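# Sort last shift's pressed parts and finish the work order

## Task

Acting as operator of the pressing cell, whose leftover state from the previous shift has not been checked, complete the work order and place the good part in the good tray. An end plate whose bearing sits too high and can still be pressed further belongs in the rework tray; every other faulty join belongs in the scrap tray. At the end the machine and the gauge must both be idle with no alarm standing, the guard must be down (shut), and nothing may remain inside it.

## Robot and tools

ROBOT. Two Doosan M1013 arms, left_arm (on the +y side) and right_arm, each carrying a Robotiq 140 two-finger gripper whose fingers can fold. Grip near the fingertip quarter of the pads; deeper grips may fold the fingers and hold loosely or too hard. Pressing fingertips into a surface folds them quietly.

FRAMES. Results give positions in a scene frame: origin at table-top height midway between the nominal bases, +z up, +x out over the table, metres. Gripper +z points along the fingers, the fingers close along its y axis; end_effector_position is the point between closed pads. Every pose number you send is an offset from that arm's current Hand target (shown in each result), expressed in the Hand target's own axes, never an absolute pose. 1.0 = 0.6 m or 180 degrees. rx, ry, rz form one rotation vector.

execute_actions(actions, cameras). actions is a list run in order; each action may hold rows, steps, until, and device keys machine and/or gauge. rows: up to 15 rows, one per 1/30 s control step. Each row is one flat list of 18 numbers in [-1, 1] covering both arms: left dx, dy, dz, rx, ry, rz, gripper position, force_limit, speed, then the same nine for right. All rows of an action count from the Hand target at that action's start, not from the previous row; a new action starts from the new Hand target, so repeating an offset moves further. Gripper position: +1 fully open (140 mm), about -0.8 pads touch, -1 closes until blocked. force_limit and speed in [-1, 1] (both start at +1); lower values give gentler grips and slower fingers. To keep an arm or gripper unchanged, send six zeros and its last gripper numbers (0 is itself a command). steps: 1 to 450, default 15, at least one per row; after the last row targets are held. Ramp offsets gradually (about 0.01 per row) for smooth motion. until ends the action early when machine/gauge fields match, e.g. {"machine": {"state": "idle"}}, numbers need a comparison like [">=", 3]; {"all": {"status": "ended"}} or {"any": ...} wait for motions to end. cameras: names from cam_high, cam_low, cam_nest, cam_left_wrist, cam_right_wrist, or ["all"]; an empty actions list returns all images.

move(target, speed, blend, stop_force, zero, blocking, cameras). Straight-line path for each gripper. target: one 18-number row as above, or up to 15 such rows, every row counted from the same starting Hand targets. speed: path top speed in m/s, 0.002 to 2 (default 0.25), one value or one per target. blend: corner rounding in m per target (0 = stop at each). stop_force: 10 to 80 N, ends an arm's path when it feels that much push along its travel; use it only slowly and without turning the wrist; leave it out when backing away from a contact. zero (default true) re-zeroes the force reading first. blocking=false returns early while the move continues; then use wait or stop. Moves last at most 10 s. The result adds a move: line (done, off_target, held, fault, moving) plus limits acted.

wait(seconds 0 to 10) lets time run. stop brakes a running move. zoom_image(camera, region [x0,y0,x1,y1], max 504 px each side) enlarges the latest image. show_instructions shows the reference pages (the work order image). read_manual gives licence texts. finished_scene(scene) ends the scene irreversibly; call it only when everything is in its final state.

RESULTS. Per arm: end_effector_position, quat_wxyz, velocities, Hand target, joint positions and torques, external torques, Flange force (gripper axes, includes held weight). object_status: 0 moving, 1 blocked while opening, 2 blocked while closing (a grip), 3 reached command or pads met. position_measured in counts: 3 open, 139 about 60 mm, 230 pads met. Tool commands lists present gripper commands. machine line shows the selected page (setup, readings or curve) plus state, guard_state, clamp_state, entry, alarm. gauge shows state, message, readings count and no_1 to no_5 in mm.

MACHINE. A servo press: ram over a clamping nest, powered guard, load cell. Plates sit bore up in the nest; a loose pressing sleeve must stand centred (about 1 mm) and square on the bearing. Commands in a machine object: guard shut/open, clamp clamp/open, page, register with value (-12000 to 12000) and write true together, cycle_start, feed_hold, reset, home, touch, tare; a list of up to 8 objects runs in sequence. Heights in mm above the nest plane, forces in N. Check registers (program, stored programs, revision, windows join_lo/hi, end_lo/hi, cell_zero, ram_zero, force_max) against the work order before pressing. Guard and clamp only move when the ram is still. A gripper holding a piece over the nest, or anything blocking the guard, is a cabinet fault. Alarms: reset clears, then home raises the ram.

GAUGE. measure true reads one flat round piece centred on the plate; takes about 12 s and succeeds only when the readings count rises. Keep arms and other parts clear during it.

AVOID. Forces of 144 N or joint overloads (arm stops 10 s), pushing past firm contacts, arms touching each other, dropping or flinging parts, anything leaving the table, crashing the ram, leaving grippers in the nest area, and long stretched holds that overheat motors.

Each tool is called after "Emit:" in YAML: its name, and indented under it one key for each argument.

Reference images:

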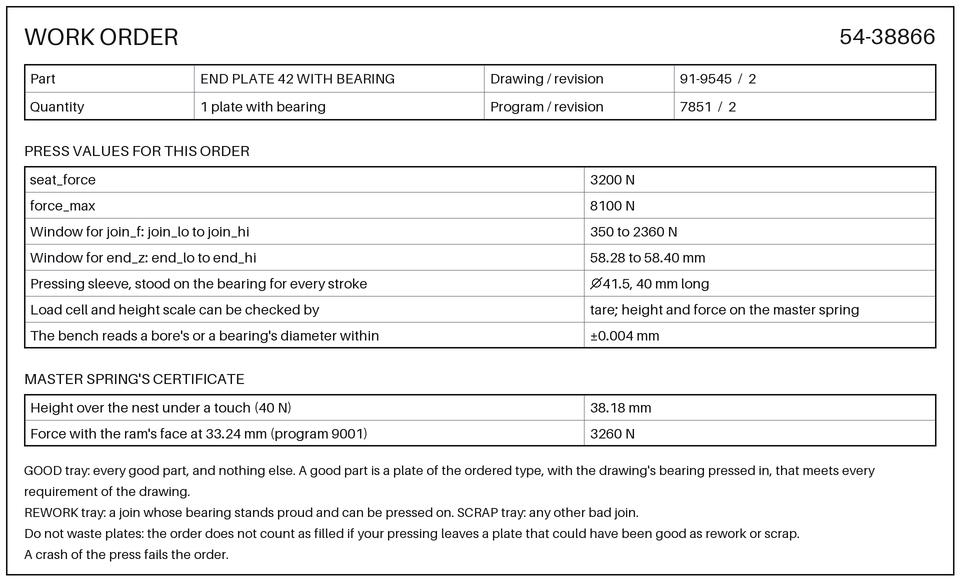

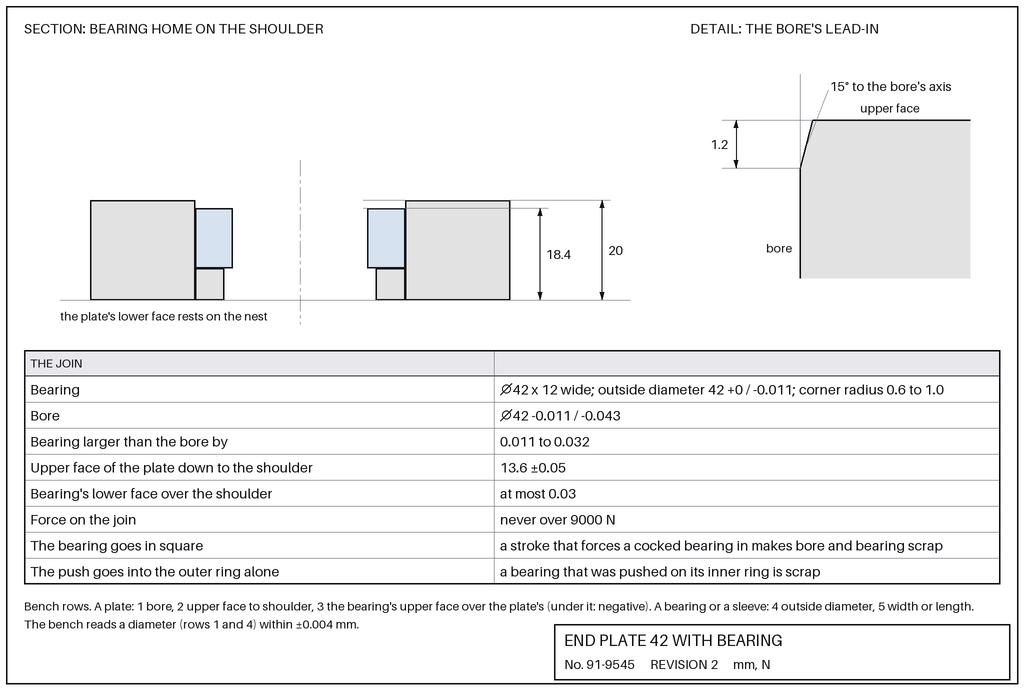

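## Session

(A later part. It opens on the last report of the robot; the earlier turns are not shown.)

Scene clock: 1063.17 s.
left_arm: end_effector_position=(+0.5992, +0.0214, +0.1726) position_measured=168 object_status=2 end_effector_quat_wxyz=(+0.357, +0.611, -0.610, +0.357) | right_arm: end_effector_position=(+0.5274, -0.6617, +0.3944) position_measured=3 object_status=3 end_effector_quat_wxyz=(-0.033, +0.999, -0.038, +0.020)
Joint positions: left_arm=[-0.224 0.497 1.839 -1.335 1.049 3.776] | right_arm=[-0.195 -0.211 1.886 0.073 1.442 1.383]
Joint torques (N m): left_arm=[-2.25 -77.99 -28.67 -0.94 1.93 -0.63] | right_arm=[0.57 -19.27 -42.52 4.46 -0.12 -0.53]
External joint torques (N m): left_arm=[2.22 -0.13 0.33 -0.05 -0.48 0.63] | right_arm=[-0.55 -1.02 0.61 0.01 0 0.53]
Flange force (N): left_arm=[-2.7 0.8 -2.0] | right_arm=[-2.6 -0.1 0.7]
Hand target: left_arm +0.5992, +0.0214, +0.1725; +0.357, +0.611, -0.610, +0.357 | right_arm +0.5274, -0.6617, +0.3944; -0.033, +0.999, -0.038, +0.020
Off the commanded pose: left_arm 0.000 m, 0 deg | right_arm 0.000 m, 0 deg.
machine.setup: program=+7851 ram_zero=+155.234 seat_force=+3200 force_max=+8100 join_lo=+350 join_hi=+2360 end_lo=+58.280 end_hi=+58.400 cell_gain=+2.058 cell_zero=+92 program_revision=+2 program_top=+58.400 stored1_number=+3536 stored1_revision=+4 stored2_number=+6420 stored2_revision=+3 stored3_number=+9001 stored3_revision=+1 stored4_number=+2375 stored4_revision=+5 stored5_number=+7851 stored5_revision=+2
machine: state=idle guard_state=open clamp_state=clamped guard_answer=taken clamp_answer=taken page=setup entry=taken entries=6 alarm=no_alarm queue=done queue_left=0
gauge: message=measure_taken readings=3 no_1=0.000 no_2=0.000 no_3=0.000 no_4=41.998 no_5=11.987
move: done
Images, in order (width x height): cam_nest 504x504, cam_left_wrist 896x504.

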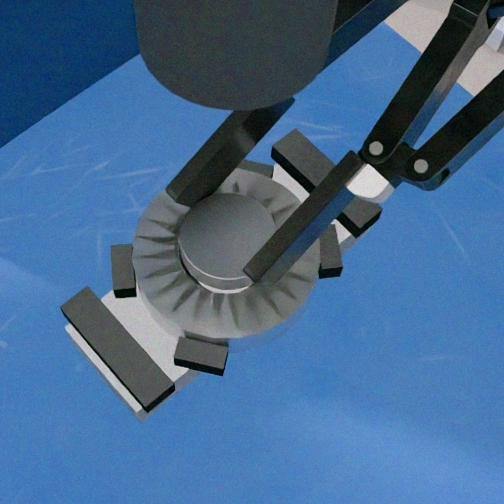

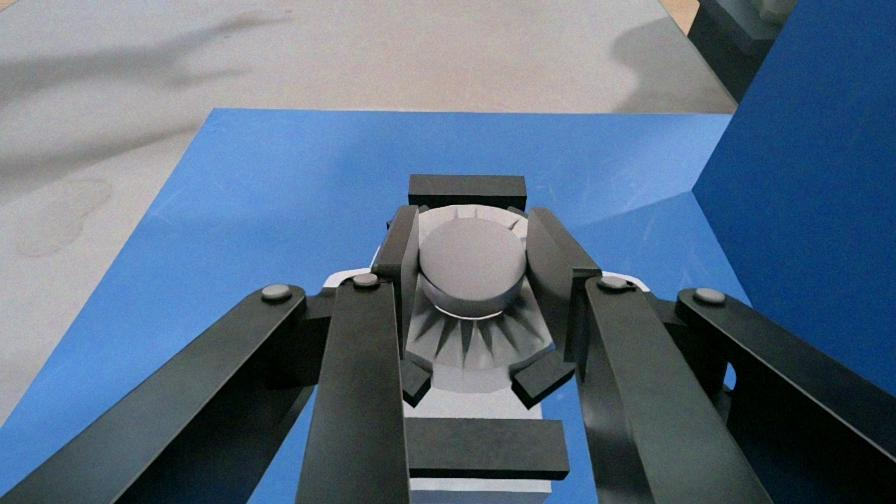

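Emit:
move:
  target: [0.0002,-0.0007,0.0004,0,0,0,-1,-0.4,-1,0,0,0,0,0,0,1,1,1]
  speed: 0.03

Emit:
move:
  target: [-0.0073,0,0.0041,0,0,0,-1,-0.4,-1,0,0,0,0,0,0,1,1,1]
  speed: 0.004
  stop_force: 10
  cameras: ["cam_nest","cam_left_wrist"]

Emit:
zoom_image:
  camera: "cam_nest"
  region: [160, 180, 300, 320]

Emit:
zoom_image:
  camera: "cam_left_wrist"
  region: [400, 190, 550, 340]

Scene clock: 1073.03 s.
left_arm: end_effector_position=(+0.5996, +0.0212, +0.1725) position_measured=168 object_status=2 end_effector_quat_wxyz=(+0.357, +0.611, -0.610, +0.357) | right_arm: end_effector_position=(+0.5274, -0.6617, +0.3944) position_measured=3 object_status=3 end_effector_quat_wxyz=(-0.033, +0.999, -0.038, +0.020)
Joint positions: left_arm=[-0.225 0.498 1.838 -1.335 1.049 3.776] | right_arm=[-0.195 -0.211 1.886 0.073 1.442 1.383]
Joint torques (N m): left_arm=[-2 -78.3 -28.64 -0.93 1.96 -0.62] | right_arm=[0.63 -19.63 -42.46 4.47 -0.15 -0.53]
External joint torques (N m): left_arm=[1.97 0.33 0.49 -0.05 -0.5 0.62] | right_arm=[-0.61 -0.65 0.49 0.01 0.03 0.53]
Flange force (N): left_arm=[-3.0 0.7 -1.3] | right_arm=[-1.8 0.1 0.5]
Hand target: left_arm +0.5996, +0.0212, +0.1725; +0.357, +0.611, -0.610, +0.357 | right_arm +0.5274, -0.6617, +0.3944; -0.033, +0.999, -0.038, +0.020
Off the commanded pose: left_arm 0.000 m, 0 deg | right_arm 0.000 m, 0 deg.
machine.setup: program=+7851 ram_zero=+155.234 seat_force=+3200 force_max=+8100 join_lo=+350 join_hi=+2360 end_lo=+58.280 end_hi=+58.400 cell_gain=+2.058 cell_zero=+92 program_revision=+2 program_top=+58.400 stored1_number=+3536 stored1_revision=+4 stored2_number=+6420 stored2_revision=+3 stored3_number=+9001 stored3_revision=+1 stored4_number=+2375 stored4_revision=+5 stored5_number=+7851 stored5_revision=+2
machine: state=idle guard_state=open clamp_state=clamped guard_answer=taken clamp_answer=taken page=setup entry=taken entries=6 alarm=no_alarm queue=done queue_left=0
gauge: message=measure_taken readings=3 no_1=0.000 no_2=0.000 no_3=0.000 no_4=41.998 no_5=11.987
move: done

Scene clock: 1074.27 s.
left_arm: end_effector_position=(+0.5996, +0.0211, +0.1699) position_measured=168 object_status=2 end_effector_quat_wxyz=(+0.357, +0.611, -0.610, +0.357) | right_arm: end_effector_position=(+0.5274, -0.6617, +0.3944) position_measured=3 object_status=3 end_effector_quat_wxyz=(-0.033, +0.999, -0.038, +0.020)
Joint positions: left_arm=[-0.225 0.501 1.839 -1.338 1.048 3.781] | right_arm=[-0.195 -0.211 1.886 0.073 1.442 1.383]
Joint torques (N m): left_arm=[-0.14 -69.65 -24.95 0.89 -1.05 -0.78] | right_arm=[0.47 -19.66 -42.45 4.47 -0.19 -0.46]
External joint torques (N m): left_arm=[0.08 -8.4 -2.99 -1.87 2.51 0.78] | right_arm=[-0.46 -0.67 0.43 0.02 0.07 0.46]
Flange force (N): left_arm=[6.7 4.6 -6.3] | right_arm=[-1.7 -0.1 0.4]
Hand target: left_arm +0.5996, +0.0211, +0.1700; +0.357, +0.611, -0.610, +0.357 (not the last commanded pose) | right_arm +0.5274, -0.6617, +0.3944; -0.033, +0.999, -0.038, +0.020
Off the commanded pose: left_arm 0.002 m, 0 deg | right_arm 0.000 m, 0 deg.
machine.setup: program=+7851 ram_zero=+155.234 seat_force=+3200 force_max=+8100 join_lo=+350 join_hi=+2360 end_lo=+58.280 end_hi=+58.400 cell_gain=+2.058 cell_zero=+92 program_revision=+2 program_top=+58.400 stored1_number=+3536 stored1_revision=+4 stored2_number=+6420 stored2_revision=+3 stored3_number=+9001 stored3_revision=+1 stored4_number=+2375 stored4_revision=+5 stored5_number=+7851 stored5_revision=+2
machine: state=idle guard_state=open clamp_state=clamped guard_answer=taken clamp_answer=taken page=setup entry=taken entries=6 alarm=no_alarm queue=done queue_left=0
gauge: message=measure_taken readings=3 no_1=0.000 no_2=0.000 no_3=0.000 no_4=41.998 no_5=11.987
move: contact (left_arm)
Images, in order (width x height): cam_nest 504x504, cam_left_wrist 896x504.

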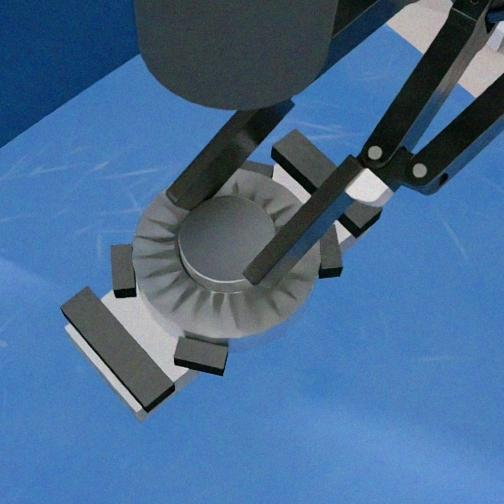

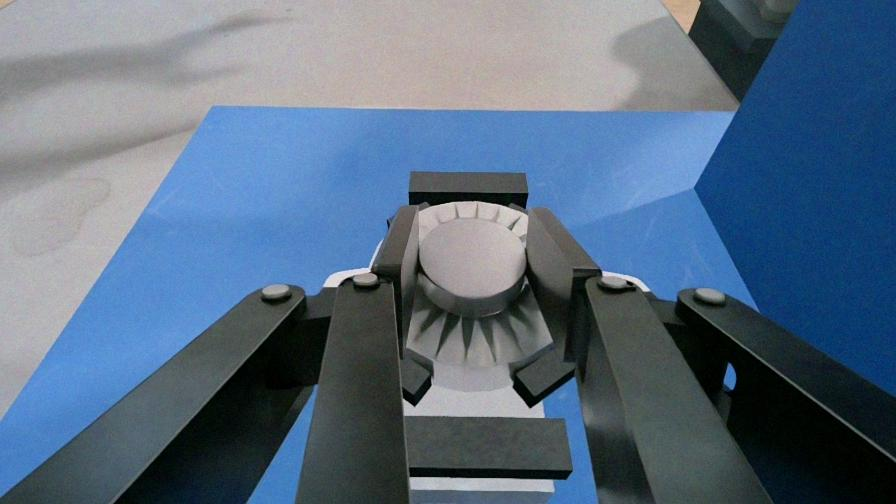

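Scaled by 3.600 from the camera's 504x504 image, which has a finer 720x720 frame.

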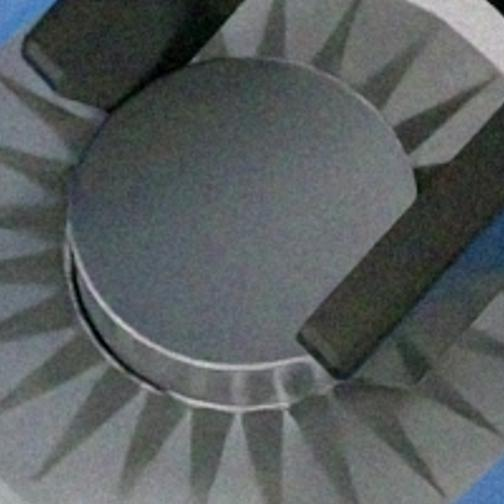

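Scaled by 3.360 from the camera's 896x504 image, which has a finer 1280x720 frame.

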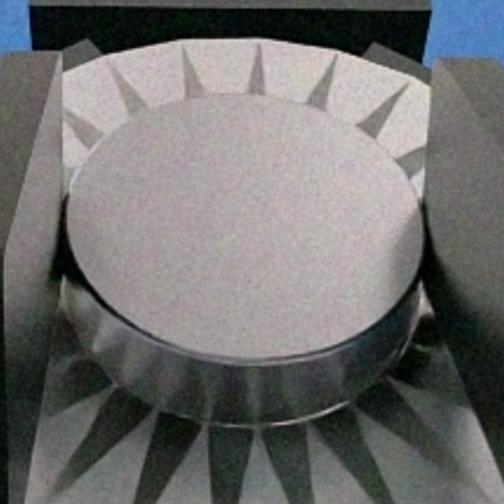

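Emit:
move:
  target: [0.0004,0,0.0005,0,0,0,-1,-0.4,-1,0,0,0,0,0,0,1,1,1]
  speed: 0.01

Emit:
execute_actions:
  actions:
    - {"rows":[[0,0,0,0,0,0,-0.45,-1,-1,0,0,0,0,0,0,1,1,1]],"steps":60}
  cameras: ["cam_nest","cam_left_wrist"]

Emit:
zoom_image:
  camera: "cam_nest"
  region: [160, 180, 300, 320]

Emit:
zoom_image:
  camera: "cam_left_wrist"
  region: [400, 190, 550, 340]

Scene clock: 1080.07 s.
left_arm: end_effector_position=(+0.5996, +0.0208, +0.1700) position_measured=168 object_status=2 end_effector_quat_wxyz=(+0.357, +0.611, -0.610, +0.357) | right_arm: end_effector_position=(+0.5274, -0.6617, +0.3944) position_measured=3 object_status=3 end_effector_quat_wxyz=(-0.033, +0.999, -0.038, +0.020)
Joint positions: left_arm=[-0.225 0.501 1.839 -1.338 1.048 3.78] | right_arm=[-0.195 -0.211 1.886 0.073 1.442 1.383]
Joint torques (N m): left_arm=[-1.07 -75.72 -30.27 -1.53 -0.03 -0.6] | right_arm=[0.71 -19.46 -42.53 4.47 -0.13 -0.48]
External joint torques (N m): left_arm=[1 -2.42 2.23 0.54 1.49 0.6] | right_arm=[-0.7 -0.83 0.56 0.01 0.01 0.47]
Flange force (N): left_arm=[-0.9 6.6 -5.2] | right_arm=[-2.3 0.3 0.6]
Hand target: left_arm +0.5996, +0.0208, +0.1700; +0.357, +0.611, -0.610, +0.357 | right_arm +0.5274, -0.6617, +0.3944; -0.033, +0.999, -0.038, +0.020
Off the commanded pose: left_arm 0.000 m, 0 deg | right_arm 0.000 m, 0 deg.
machine.setup: program=+7851 ram_zero=+155.234 seat_force=+3200 force_max=+8100 join_lo=+350 join_hi=+2360 end_lo=+58.280 end_hi=+58.400 cell_gain=+2.058 cell_zero=+92 program_revision=+2 program_top=+58.400 stored1_number=+3536 stored1_revision=+4 stored2_number=+6420 stored2_revision=+3 stored3_number=+9001 stored3_revision=+1 stored4_number=+2375 stored4_revision=+5 stored5_number=+7851 stored5_revision=+2
machine: state=idle guard_state=open clamp_state=clamped guard_answer=taken clamp_answer=taken page=setup entry=taken entries=6 alarm=no_alarm queue=done queue_left=0
gauge: message=measure_taken readings=3 no_1=0.000 no_2=0.000 no_3=0.000 no_4=41.998 no_5=11.987
move: done

Scene clock: 1082.27 s.
left_arm: end_effector_position=(+0.5996, +0.0208, +0.1700) position_measured=168 object_status=2 end_effector_quat_wxyz=(+0.357, +0.611, -0.610, +0.357) | right_arm: end_effector_position=(+0.5274, -0.6617, +0.3944) position_measured=3 object_status=3 end_effector_quat_wxyz=(-0.033, +0.999, -0.038, +0.020)
Joint positions: left_arm=[-0.225 0.501 1.839 -1.338 1.048 3.78] | right_arm=[-0.195 -0.211 1.886 0.073 1.442 1.383]
Joint torques (N m): left_arm=[-0.73 -75.66 -30.53 -1.64 -0.28 -0.56] | right_arm=[0.3 -19.34 -42.47 4.44 -0.14 -0.53]
External joint torques (N m): left_arm=[0.66 -2.56 2.45 0.64 1.74 0.56] | right_arm=[-0.28 -0.79 0.72 0.03 0.03 0.53]
Flange force (N): left_arm=[-0.6 7.1 -5.3] | right_arm=[-2.2 -0.7 0.9]
Hand target: left_arm +0.5996, +0.0208, +0.1700; +0.357, +0.611, -0.610, +0.357 | right_arm +0.5274, -0.6617, +0.3944; -0.033, +0.999, -0.038, +0.020
Off the commanded pose: left_arm 0.000 m, 0 deg | right_arm 0.000 m, 0 deg.
machine.setup: program=+7851 ram_zero=+155.234 seat_force=+3200 force_max=+8100 join_lo=+350 join_hi=+2360 end_lo=+58.280 end_hi=+58.400 cell_gain=+2.058 cell_zero=+92 program_revision=+2 program_top=+58.400 stored1_number=+3536 stored1_revision=+4 stored2_number=+6420 stored2_revision=+3 stored3_number=+9001 stored3_revision=+1 stored4_number=+2375 stored4_revision=+5 stored5_number=+7851 stored5_revision=+2
machine: state=idle guard_state=open clamp_state=clamped guard_answer=taken clamp_answer=taken page=setup entry=taken entries=6 alarm=no_alarm queue=done queue_left=0
gauge: message=measure_taken readings=3 no_1=0.000 no_2=0.000 no_3=0.000 no_4=41.998 no_5=11.987
Images, in order (width x height): cam_nest 504x504, cam_left_wrist 896x504.

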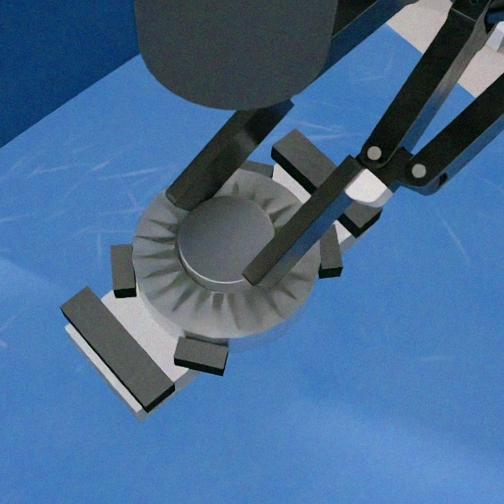

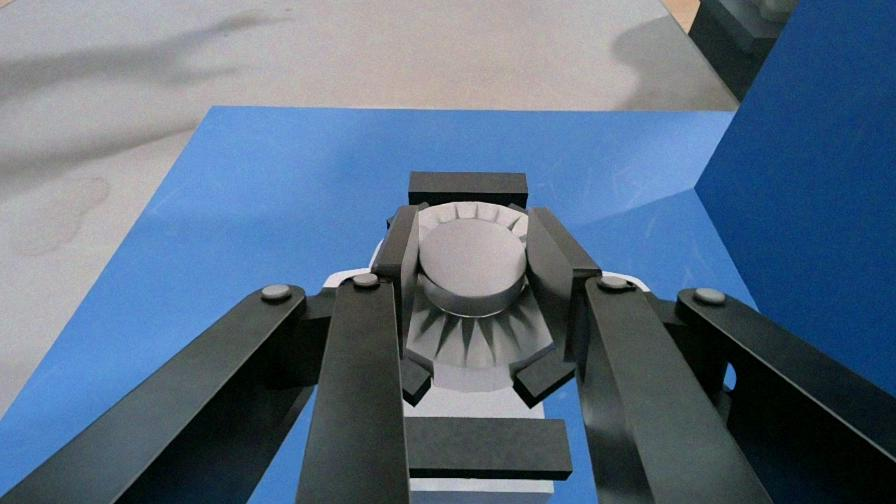

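Scaled by 3.600 from the camera's 504x504 image, which has a finer 720x720 frame.

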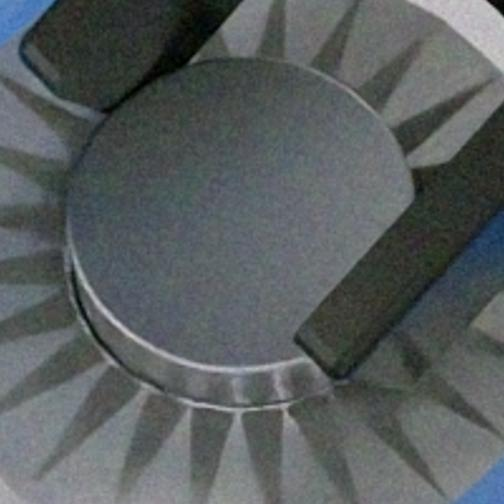

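Scaled by 3.360 from the camera's 896x504 image, which has a finer 1280x720 frame.

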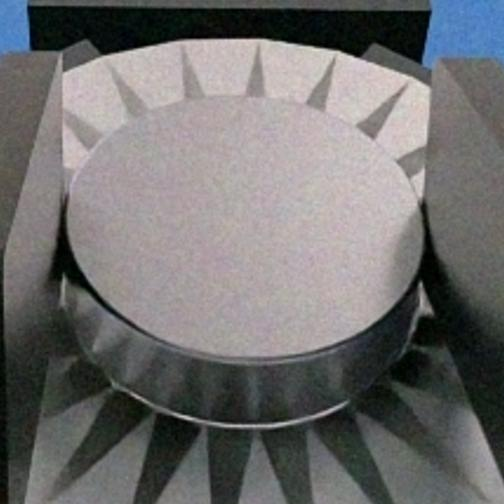

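Emit:
move:
  target: [0.0003,0,0.0004,0,0,0,-0.45,-1,-1,0,0,0,0,0,0,1,1,1]
  speed: 0.01

Emit:
execute_actions:
  actions:
    - {"rows":[[0,0,0,0,0,0,-0.1,-1,-1,0,0,0,0,0,0,1,1,1]],"steps":60}
  cameras: ["cam_nest","cam_left_wrist"]

Emit:
zoom_image:
  camera: "cam_nest"
  region: [160, 180, 300, 320]

Emit:
zoom_image:
  camera: "cam_left_wrist"
  region: [400, 190, 550, 340]

Scene clock: 1089.07 s.
left_arm: end_effector_position=(+0.5996, +0.0205, +0.1701) position_measured=168 object_status=2 end_effector_quat_wxyz=(+0.357, +0.611, -0.610, +0.357) | right_arm: end_effector_position=(+0.5274, -0.6617, +0.3944) position_measured=3 object_status=3 end_effector_quat_wxyz=(-0.033, +0.999, -0.038, +0.020)
Joint positions: left_arm=[-0.226 0.501 1.839 -1.338 1.048 3.78] | right_arm=[-0.195 -0.211 1.886 0.073 1.442 1.383]
Joint torques (N m): left_arm=[-2.79 -76.61 -31.47 -2.29 0.16 -0.52] | right_arm=[0.35 -19.41 -42.44 4.47 -0.15 -0.47]
External joint torques (N m): left_arm=[2.77 -1.57 3.36 1.31 1.3 0.52] | right_arm=[-0.36 -0.87 0.5 0.01 0.03 0.47]
Flange force (N): left_arm=[-3.1 6.7 -7.5] | right_arm=[-2.1 -0.4 0.5]
Hand target: left_arm +0.5996, +0.0205, +0.1701; +0.357, +0.611, -0.610, +0.357 | right_arm +0.5274, -0.6617, +0.3944; -0.033, +0.999, -0.038, +0.020
Off the commanded pose: left_arm 0.000 m, 0 deg | right_arm 0.000 m, 0 deg.
machine.setup: program=+7851 ram_zero=+155.234 seat_force=+3200 force_max=+8100 join_lo=+350 join_hi=+2360 end_lo=+58.280 end_hi=+58.400 cell_gain=+2.058 cell_zero=+92 program_revision=+2 program_top=+58.400 stored1_number=+3536 stored1_revision=+4 stored2_number=+6420 stored2_revision=+3 stored3_number=+9001 stored3_revision=+1 stored4_number=+2375 stored4_revision=+5 stored5_number=+7851 stored5_revision=+2
machine: state=idle guard_state=open clamp_state=clamped guard_answer=taken clamp_answer=taken page=setup entry=taken entries=6 alarm=no_alarm queue=done queue_left=0
gauge: message=measure_taken readings=3 no_1=0.000 no_2=0.000 no_3=0.000 no_4=41.998 no_5=11.987
move: done

Scene clock: 1091.27 s.
left_arm: end_effector_position=(+0.5996, +0.0205, +0.1701) position_measured=141 object_status=3 end_effector_quat_wxyz=(+0.357, +0.611, -0.610, +0.357) | right_arm: end_effector_position=(+0.5274, -0.6617, +0.3944) position_measured=3 object_status=3 end_effector_quat_wxyz=(-0.033, +0.999, -0.038, +0.020)
Joint positions: left_arm=[-0.226 0.501 1.839 -1.338 1.048 3.78] | right_arm=[-0.195 -0.211 1.886 0.073 1.442 1.383]
Joint torques (N m): left_arm=[-1.97 -78.27 -28.13 -0.77 1.81 -0.63] | right_arm=[0.67 -19.2 -42.41 4.46 -0.14 -0.49]
External joint torques (N m): left_arm=[1.91 0.01 -0.06 -0.23 -0.36 0.63] | right_arm=[-0.66 -0.95 0.6 0.01 0.02 0.49]
Flange force (N): left_arm=[-2.5 0.1 -1.4] | right_arm=[-2.5 0.2 0.6]
Hand target: left_arm +0.5996, +0.0205, +0.1701; +0.357, +0.611, -0.610, +0.357 | right_arm +0.5274, -0.6617, +0.3944; -0.033, +0.999, -0.038, +0.020
Off the commanded pose: left_arm 0.000 m, 0 deg | right_arm 0.000 m, 0 deg.
machine.setup: program=+7851 ram_zero=+155.234 seat_force=+3200 force_max=+8100 join_lo=+350 join_hi=+2360 end_lo=+58.280 end_hi=+58.400 cell_gain=+2.058 cell_zero=+92 program_revision=+2 program_top=+58.400 stored1_number=+3536 stored1_revision=+4 stored2_number=+6420 stored2_revision=+3 stored3_number=+9001 stored3_revision=+1 stored4_number=+2375 stored4_revision=+5 stored5_number=+7851 stored5_revision=+2
machine: state=idle guard_state=open clamp_state=clamped guard_answer=taken clamp_answer=taken page=setup entry=taken entries=6 alarm=no_alarm queue=done queue_left=0
gauge: message=measure_taken readings=3 no_1=0.000 no_2=0.000 no_3=0.000 no_4=41.998 no_5=11.987
Images, in order (width x height): cam_nest 504x504, cam_left_wrist 896x504.

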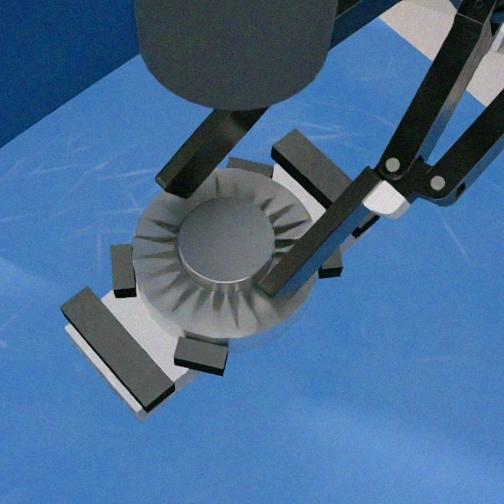

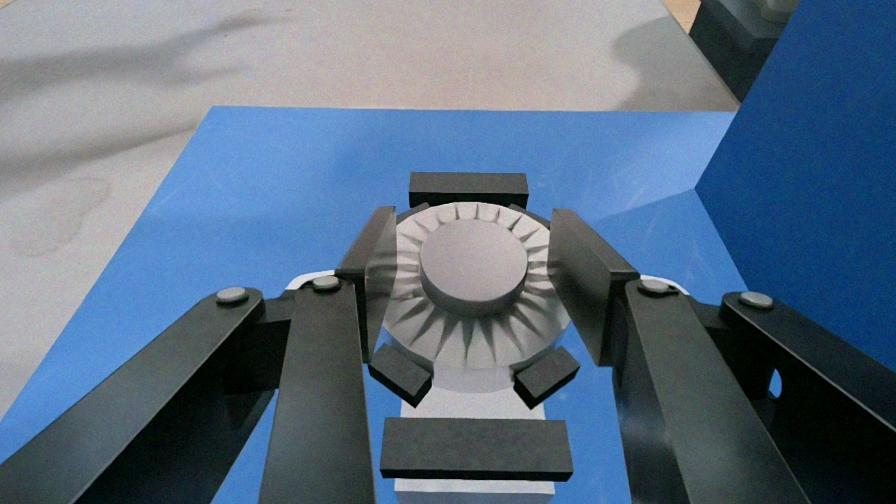

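Scaled by 3.600 from the camera's 504x504 image, which has a finer 720x720 frame.

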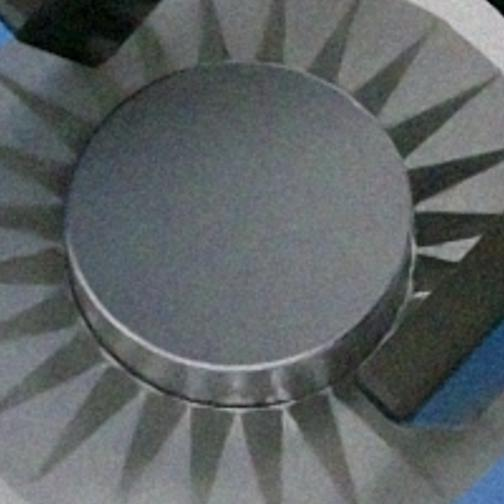

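Scaled by 3.360 from the camera's 896x504 image, which has a finer 1280x720 frame.

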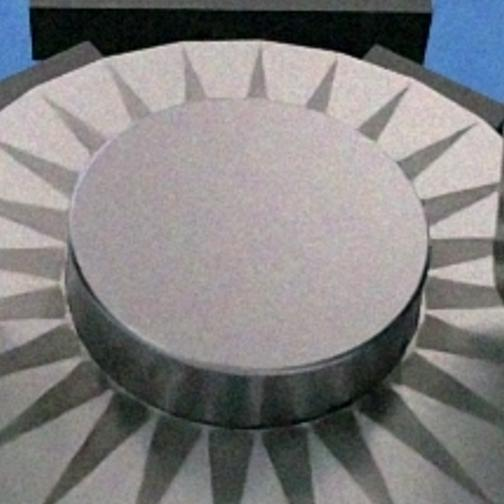

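Emit:
move:
  target:
    - [0,0,-0.1,0,0,0,-0.1,-1,-1,0,0,0,0,0,0,1,1,1]
    - [-0.1,0,-0.55,0,0,0,-0.1,-1,-1,0,0,0,0,0,0,1,1,1]
  speed: [0.06,0.2]
  blend: 0.02
  cameras: ["cam_high","cam_nest","cam_low"]

Emit:
zoom_image:
  camera: "cam_high"
  region: [270, 340, 410, 440]

Emit:
zoom_image:
  camera: "cam_nest"
  region: [130, 150, 330, 350]

Scene clock: 1098.53 s.
left_arm: end_effector_position=(+0.5994, +0.3374, +0.2798) position_measured=141 object_status=3 end_effector_quat_wxyz=(+0.357, +0.611, -0.610, +0.357) | right_arm: end_effector_position=(+0.5274, -0.6617, +0.3944) position_measured=3 object_status=3 end_effector_quat_wxyz=(-0.033, +0.999, -0.038, +0.020)
Joint positions: left_arm=[0.229 0.396 1.756 -1.037 1.445 3.741] | right_arm=[-0.195 -0.211 1.886 0.073 1.442 1.383]
Joint torques (N m): left_arm=[-1.73 -72.03 -32.9 0.08 1.75 -0.63] | right_arm=[0.61 -19.35 -42.56 4.5 -0.17 -0.54]
External joint torques (N m): left_arm=[1.64 -1.06 0.07 -0.25 -0.37 0.63] | right_arm=[-0.56 -1 0.46 0 0.04 0.53]
Flange force (N): left_arm=[-1.1 2.5 -1.2] | right_arm=[-2.3 -0.1 0.3]
Hand target: left_arm +0.5994, +0.3374, +0.2798; +0.357, +0.611, -0.610, +0.357 | right_arm +0.5274, -0.6617, +0.3944; -0.033, +0.999, -0.038, +0.020
Off the commanded pose: left_arm 0.000 m, 0 deg | right_arm 0.000 m, 0 deg.
machine.setup: program=+7851 ram_zero=+155.234 seat_force=+3200 force_max=+8100 join_lo=+350 join_hi=+2360 end_lo=+58.280 end_hi=+58.400 cell_gain=+2.058 cell_zero=+92 program_revision=+2 program_top=+58.400 stored1_number=+3536 stored1_revision=+4 stored2_number=+6420 stored2_revision=+3 stored3_number=+9001 stored3_revision=+1 stored4_number=+2375 stored4_revision=+5 stored5_number=+7851 stored5_revision=+2
machine: state=idle guard_state=open clamp_state=clamped guard_answer=taken clamp_answer=taken page=setup entry=taken entries=6 alarm=no_alarm queue=done queue_left=0
gauge: message=measure_taken readings=3 no_1=0.000 no_2=0.000 no_3=0.000 no_4=41.998 no_5=11.987
move: done
Images, in order (width x height): cam_high 504x504, cam_low 504x504, cam_nest 504x504.

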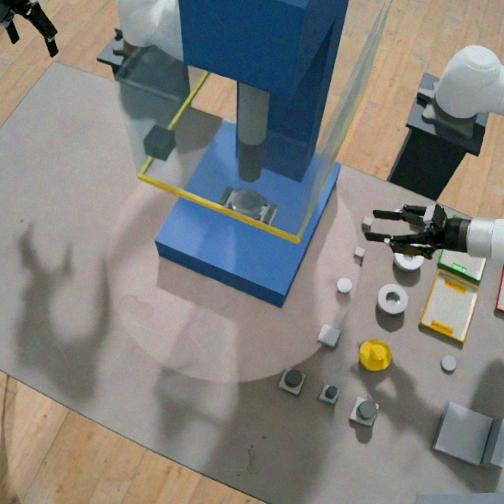

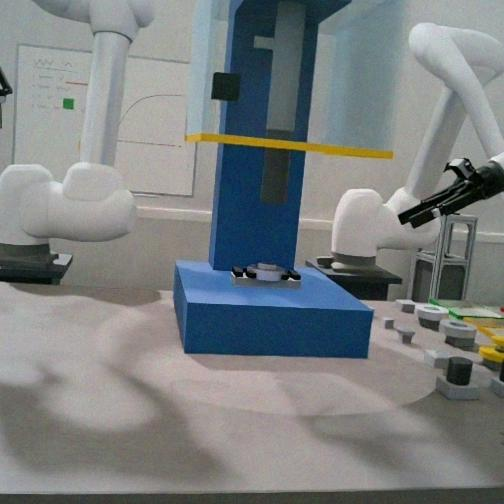

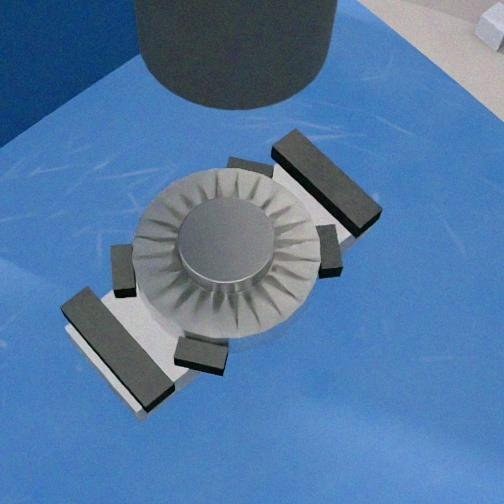

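Scaled by 3.600 from the camera's 504x504 image, which has a finer 720x720 frame.

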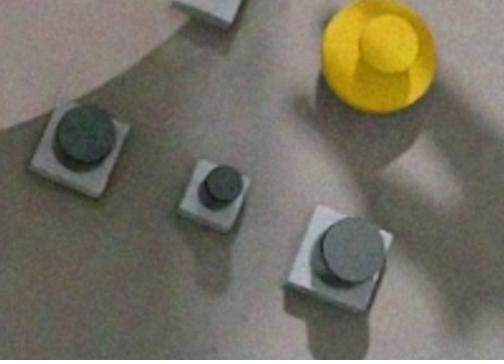

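Scaled by 2.520 from the camera's 504x504 image, which has a finer 720x720 frame.

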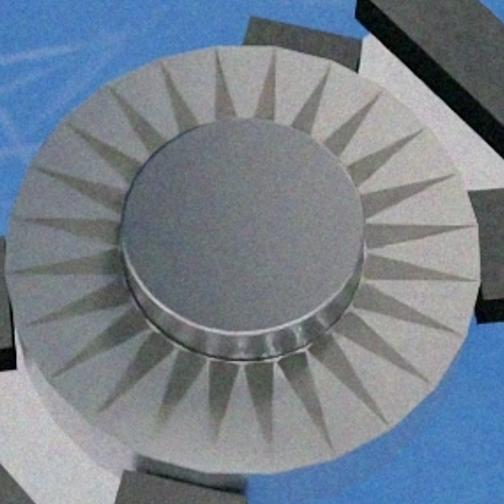

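Emit:
move:
  target: [-0.1873,-0.3343,0.2103,0.4355,0,-0.2465,0,0,-1,0,0,0,0,0,0,1,1,1]
  speed: 0.2
  cameras: ["cam_high","cam_left_wrist"]

Scene clock: 1131.20 s.
left_arm: end_effector_position=(+0.7821, +0.2889, +0.1315) position_measured=129 object_status=3 end_effector_quat_wxyz=(+0.054, +0.864, -0.065, +0.497) | right_arm: end_effector_position=(+0.5274, -0.6617, +0.3944) position_measured=3 object_status=3 end_effector_quat_wxyz=(-0.033, +0.999, -0.038, +0.020)
Joint positions: left_arm=[-0.217 0.426 2.065 -3.284 0.398 4.779] | right_arm=[-0.195 -0.211 1.886 0.073 1.442 1.383]
Joint torques (N m): left_arm=[-28.13 -82.27 -35.66 -3.3 2.77 -0.6] | right_arm=[0.47 -19.47 -42.64 4.47 -0.15 -0.47]
External joint torques (N m): left_arm=[28.06 10.67 7.14 0.8 -0.36 0.61] | right_arm=[-0.55 -0.62 0.88 -0.02 0.04 0.47]
External joint torques when the fault began: left_arm=[46.34 12.32 24.52 6.66 -0.41 0.74]
Flange force (N): left_arm=[-13.1 -49.0 10.0] | right_arm=[-2.3 0.1 1.1]
Flange force when the fault began (N): left_arm=[-37.8 -102.2 -9.8]
Hand target: left_arm +0.7821, +0.2889, +0.1315; +0.054, +0.864, -0.065, +0.497 (not the last commanded pose) | right_arm +0.5274, -0.6617, +0.3944; -0.033, +0.999, -0.038, +0.020
Tool commands: left_gripper/position=+0.003922 left_gripper/force_limit=+0.003922 left_gripper/speed=-1.0 right_gripper/position=+1.0 right_gripper/force_limit=+1.0 right_gripper/speed=+1.0
Off the commanded pose: left_arm 0.022 m, 10 deg | right_arm 0.000 m, 0 deg.
FORCE FAULT: contact force on the left arm reached its limit, and that arm stopped for 10 seconds. The contact can be on any part of that arm, not only on its tool. That arm's remaining commands of this call were not run. That arm's target is now where it stood when the stop ended, not its last command. That arm accepts commands again.
machine.setup: program=+7851 ram_zero=+155.234 seat_force=+3200 force_max=+8100 join_lo=+350 join_hi=+2360 end_lo=+58.280 end_hi=+58.400 cell_gain=+2.058 cell_zero=+92 program_revision=+2 program_top=+58.400 stored1_number=+3536 stored1_revision=+4 stored2_number=+6420 stored2_revision=+3 stored3_number=+9001 stored3_revision=+1 stored4_number=+2375 stored4_revision=+5 stored5_number=+7851 stored5_revision=+2
machine: state=idle guard_state=open clamp_state=clamped guard_answer=taken clamp_answer=taken page=setup entry=taken entries=6 alarm=no_alarm queue=done queue_left=0
gauge: message=measure_taken readings=3 no_1=0.000 no_2=0.000 no_3=0.000 no_4=41.998 no_5=11.987
move: fault (left_arm)
Images, in order (width x height): cam_high 504x504, cam_left_wrist 896x504.

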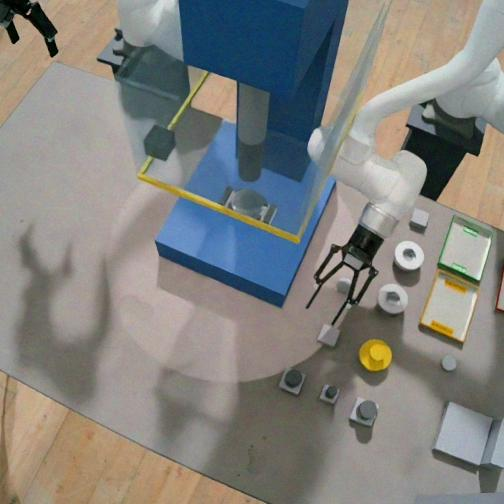

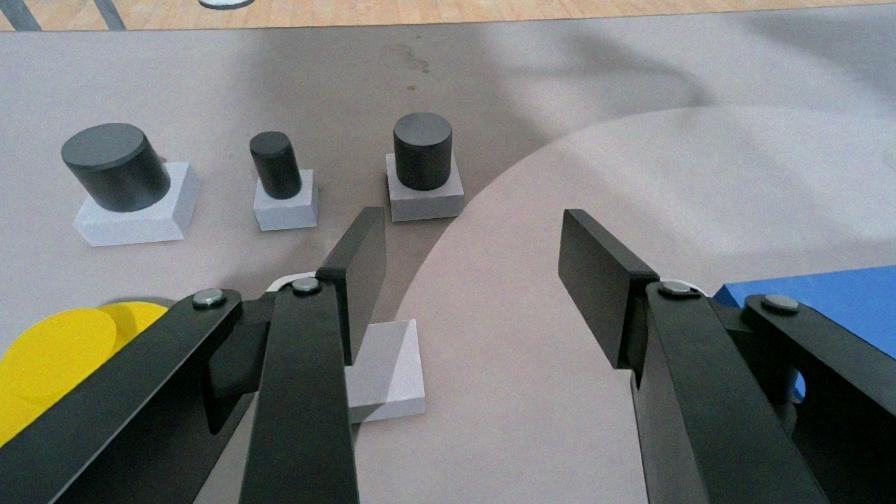

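Emit:
move:
  target: [0.03,-0.2,-0.1,0,0,0,0,0,-1,0,0,0,0,0,0,1,1,1]
  speed: 0.1
  cameras: ["cam_high","cam_nest"]

Scene clock: 1139.53 s.
left_arm: end_effector_position=(+0.7599, +0.4156, +0.1736) position_measured=129 object_status=3 end_effector_quat_wxyz=(+0.054, +0.864, -0.065, +0.497) | right_arm: end_effector_position=(+0.5274, -0.6617, +0.3944) position_measured=3 object_status=3 end_effector_quat_wxyz=(-0.033, +0.999, -0.038, +0.020)
Joint positions: left_arm=[-0.006 0.327 2.108 -2.767 0.357 4.401] | right_arm=[-0.195 -0.211 1.886 0.073 1.442 1.383]
Joint torques (N m): left_arm=[-2.04 -61.75 -28.82 -2.64 2.73 -0.6] | right_arm=[0.25 -19.27 -42.55 4.47 -0.16 -0.51]
External joint torques (N m): left_arm=[1.99 -0.34 0.4 -0.2 -0.41 0.6] | right_arm=[-0.24 -0.82 0.87 -0.02 0.05 0.5]
Flange force (N): left_arm=[-1.3 -0.4 -1.0] | right_arm=[-2.5 -0.8 1.1]
Hand target: left_arm +0.7599, +0.4156, +0.1736; +0.054, +0.864, -0.065, +0.497 | right_arm +0.5274, -0.6617, +0.3944; -0.033, +0.999, -0.038, +0.020
Off the commanded pose: left_arm 0.000 m, 0 deg | right_arm 0.000 m, 0 deg.
machine.setup: program=+7851 ram_zero=+155.234 seat_force=+3200 force_max=+8100 join_lo=+350 join_hi=+2360 end_lo=+58.280 end_hi=+58.400 cell_gain=+2.058 cell_zero=+92 program_revision=+2 program_top=+58.400 stored1_number=+3536 stored1_revision=+4 stored2_number=+6420 stored2_revision=+3 stored3_number=+9001 stored3_revision=+1 stored4_number=+2375 stored4_revision=+5 stored5_number=+7851 stored5_revision=+2
machine: state=idle guard_state=open clamp_state=clamped guard_answer=taken clamp_answer=taken page=setup entry=taken entries=6 alarm=no_alarm queue=done queue_left=0
gauge: message=measure_taken readings=3 no_1=0.000 no_2=0.000 no_3=0.000 no_4=41.998 no_5=11.987
move: done
Images, in order (width x height): cam_high 504x504, cam_nest 504x504.

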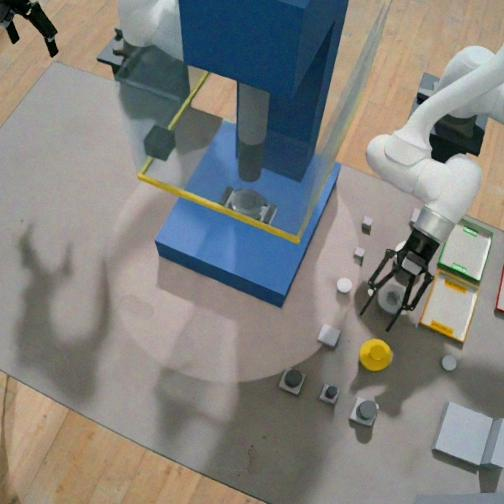

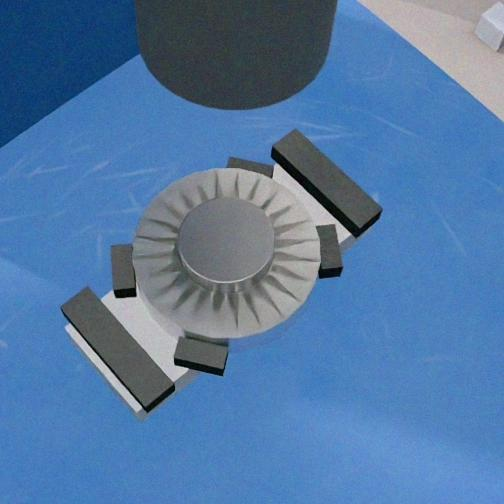

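Emit:
move:
  target: [0.0843,0.0342,0.3433,-0.3839,-0.0035,0.2286,0,0,-1,0,0,0,0,0,0,1,1,1]
  speed: 0.15
  cameras: ["cam_high","cam_left_wrist"]

Scene clock: 1163.73 s.
left_arm: end_effector_position=(+0.9570, +0.3599, +0.1149) position_measured=129 object_status=3 end_effector_quat_wxyz=(+0.356, +0.611, -0.611, +0.357) | right_arm: end_effector_position=(+0.5274, -0.6617, +0.3944) position_measured=3 object_status=3 end_effector_quat_wxyz=(-0.033, +0.999, -0.038, +0.020)
Joint positions: left_arm=[0.183 1.057 0.887 -1.039 1.514 3.541] | right_arm=[-0.195 -0.211 1.886 0.073 1.442 1.383]
Joint torques (N m): left_arm=[-1.8 -128.74 -37.32 0.06 1.27 -0.63] | right_arm=[0.49 -19.52 -42.52 4.48 -0.14 -0.47]
External joint torques (N m): left_arm=[1.82 -0.19 -0.52 -0.26 -0.32 0.63] | right_arm=[-0.55 -0.61 0.75 -0.02 0.03 0.47]
Flange force (N): left_arm=[-1.2 0.0 -1.2] | right_arm=[-2.1 0.1 0.9]
Hand target: left_arm +0.9570, +0.3599, +0.1149; +0.356, +0.611, -0.611, +0.357 | right_arm +0.5274, -0.6617, +0.3944; -0.033, +0.999, -0.038, +0.020
Off the commanded pose: left_arm 0.000 m, 0 deg | right_arm 0.000 m, 0 deg.
machine.setup: program=+7851 ram_zero=+155.234 seat_force=+3200 force_max=+8100 join_lo=+350 join_hi=+2360 end_lo=+58.280 end_hi=+58.400 cell_gain=+2.058 cell_zero=+92 program_revision=+2 program_top=+58.400 stored1_number=+3536 stored1_revision=+4 stored2_number=+6420 stored2_revision=+3 stored3_number=+9001 stored3_revision=+1 stored4_number=+2375 stored4_revision=+5 stored5_number=+7851 stored5_revision=+2
machine: state=idle guard_state=open clamp_state=clamped guard_answer=taken clamp_answer=taken page=setup entry=taken entries=6 alarm=no_alarm queue=done queue_left=0
gauge: message=measure_taken readings=3 no_1=0.000 no_2=0.000 no_3=0.000 no_4=41.998 no_5=11.987
move: done
Images, in order (width x height): cam_high 504x504, cam_left_wrist 896x504.

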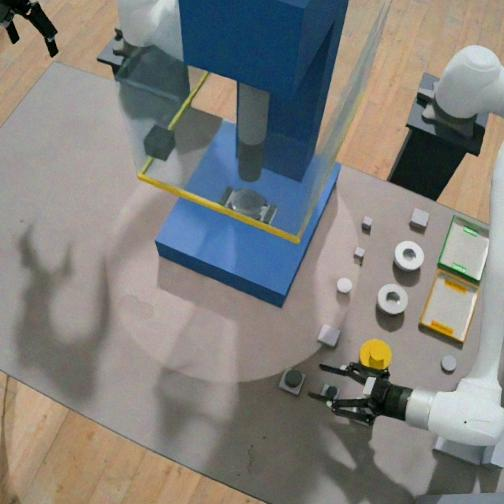

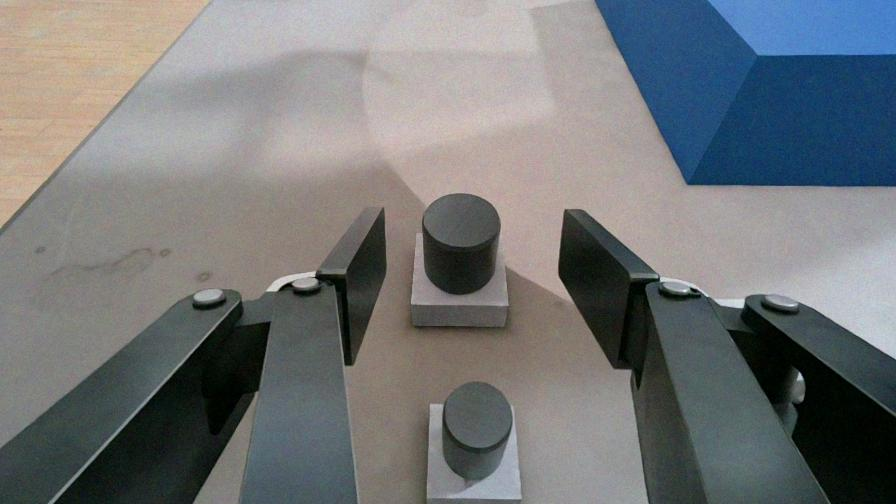

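Emit:
move:
  target: [-0.0348,-0.0033,0.1182,0,0,0,0,0,-1,0,0,0,0,0,0,1,1,1]
  speed: 0.08
  cameras: ["cam_left_wrist"]

Scene clock: 1174.90 s.
left_arm: end_effector_position=(+0.9592, +0.3085, +0.0623) position_measured=129 object_status=3 end_effector_quat_wxyz=(+0.356, +0.611, -0.611, +0.357) | right_arm: end_effector_position=(+0.5274, -0.6617, +0.3944) position_measured=3 object_status=3 end_effector_quat_wxyz=(-0.033, +0.999, -0.038, +0.020)
Joint positions: left_arm=[0.134 1.088 0.925 -1.062 1.441 3.58] | right_arm=[-0.195 -0.211 1.886 0.073 1.442 1.383]
Joint torques (N m): left_arm=[4.78 -73.12 -12.98 -4.07 1.42 -0.65] | right_arm=[0.37 -19.14 -42.55 4.46 -0.17 -0.48]
External joint torques (N m): left_arm=[-4.48 -55.66 -23.34 3.79 -0.39 0.65] | right_arm=[-0.38 -1.11 0.58 0.03 0.05 0.48]
Flange force (N): left_arm=[47.5 12.8 -21.4] | right_arm=[-2.6 -0.4 0.6]
Hand target: left_arm +0.9591, +0.3084, +0.0618; +0.356, +0.611, -0.611, +0.357 | right_arm +0.5274, -0.6617, +0.3944; -0.033, +0.999, -0.038, +0.020
Off the commanded pose: left_arm 0.000 m, 0 deg | right_arm 0.000 m, 0 deg.
machine.setup: program=+7851 ram_zero=+155.234 seat_force=+3200 force_max=+8100 join_lo=+350 join_hi=+2360 end_lo=+58.280 end_hi=+58.400 cell_gain=+2.058 cell_zero=+92 program_revision=+2 program_top=+58.400 stored1_number=+3536 stored1_revision=+4 stored2_number=+6420 stored2_revision=+3 stored3_number=+9001 stored3_revision=+1 stored4_number=+2375 stored4_revision=+5 stored5_number=+7851 stored5_revision=+2
machine: state=idle guard_state=open clamp_state=clamped guard_answer=taken clamp_answer=taken page=setup entry=taken entries=6 alarm=no_alarm queue=done queue_left=0
gauge: message=measure_taken readings=3 no_1=0.000 no_2=0.000 no_3=0.000 no_4=41.998 no_5=11.987
move: done
Images, in order (width x height): cam_left_wrist 896x504.

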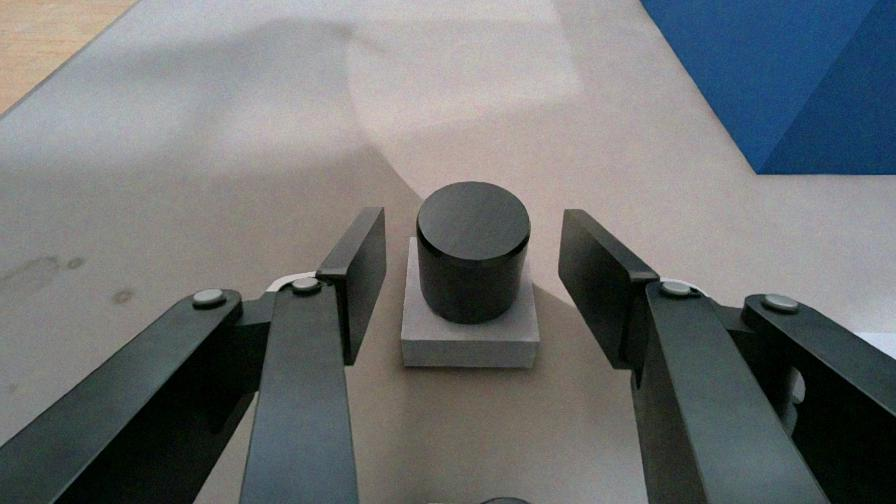

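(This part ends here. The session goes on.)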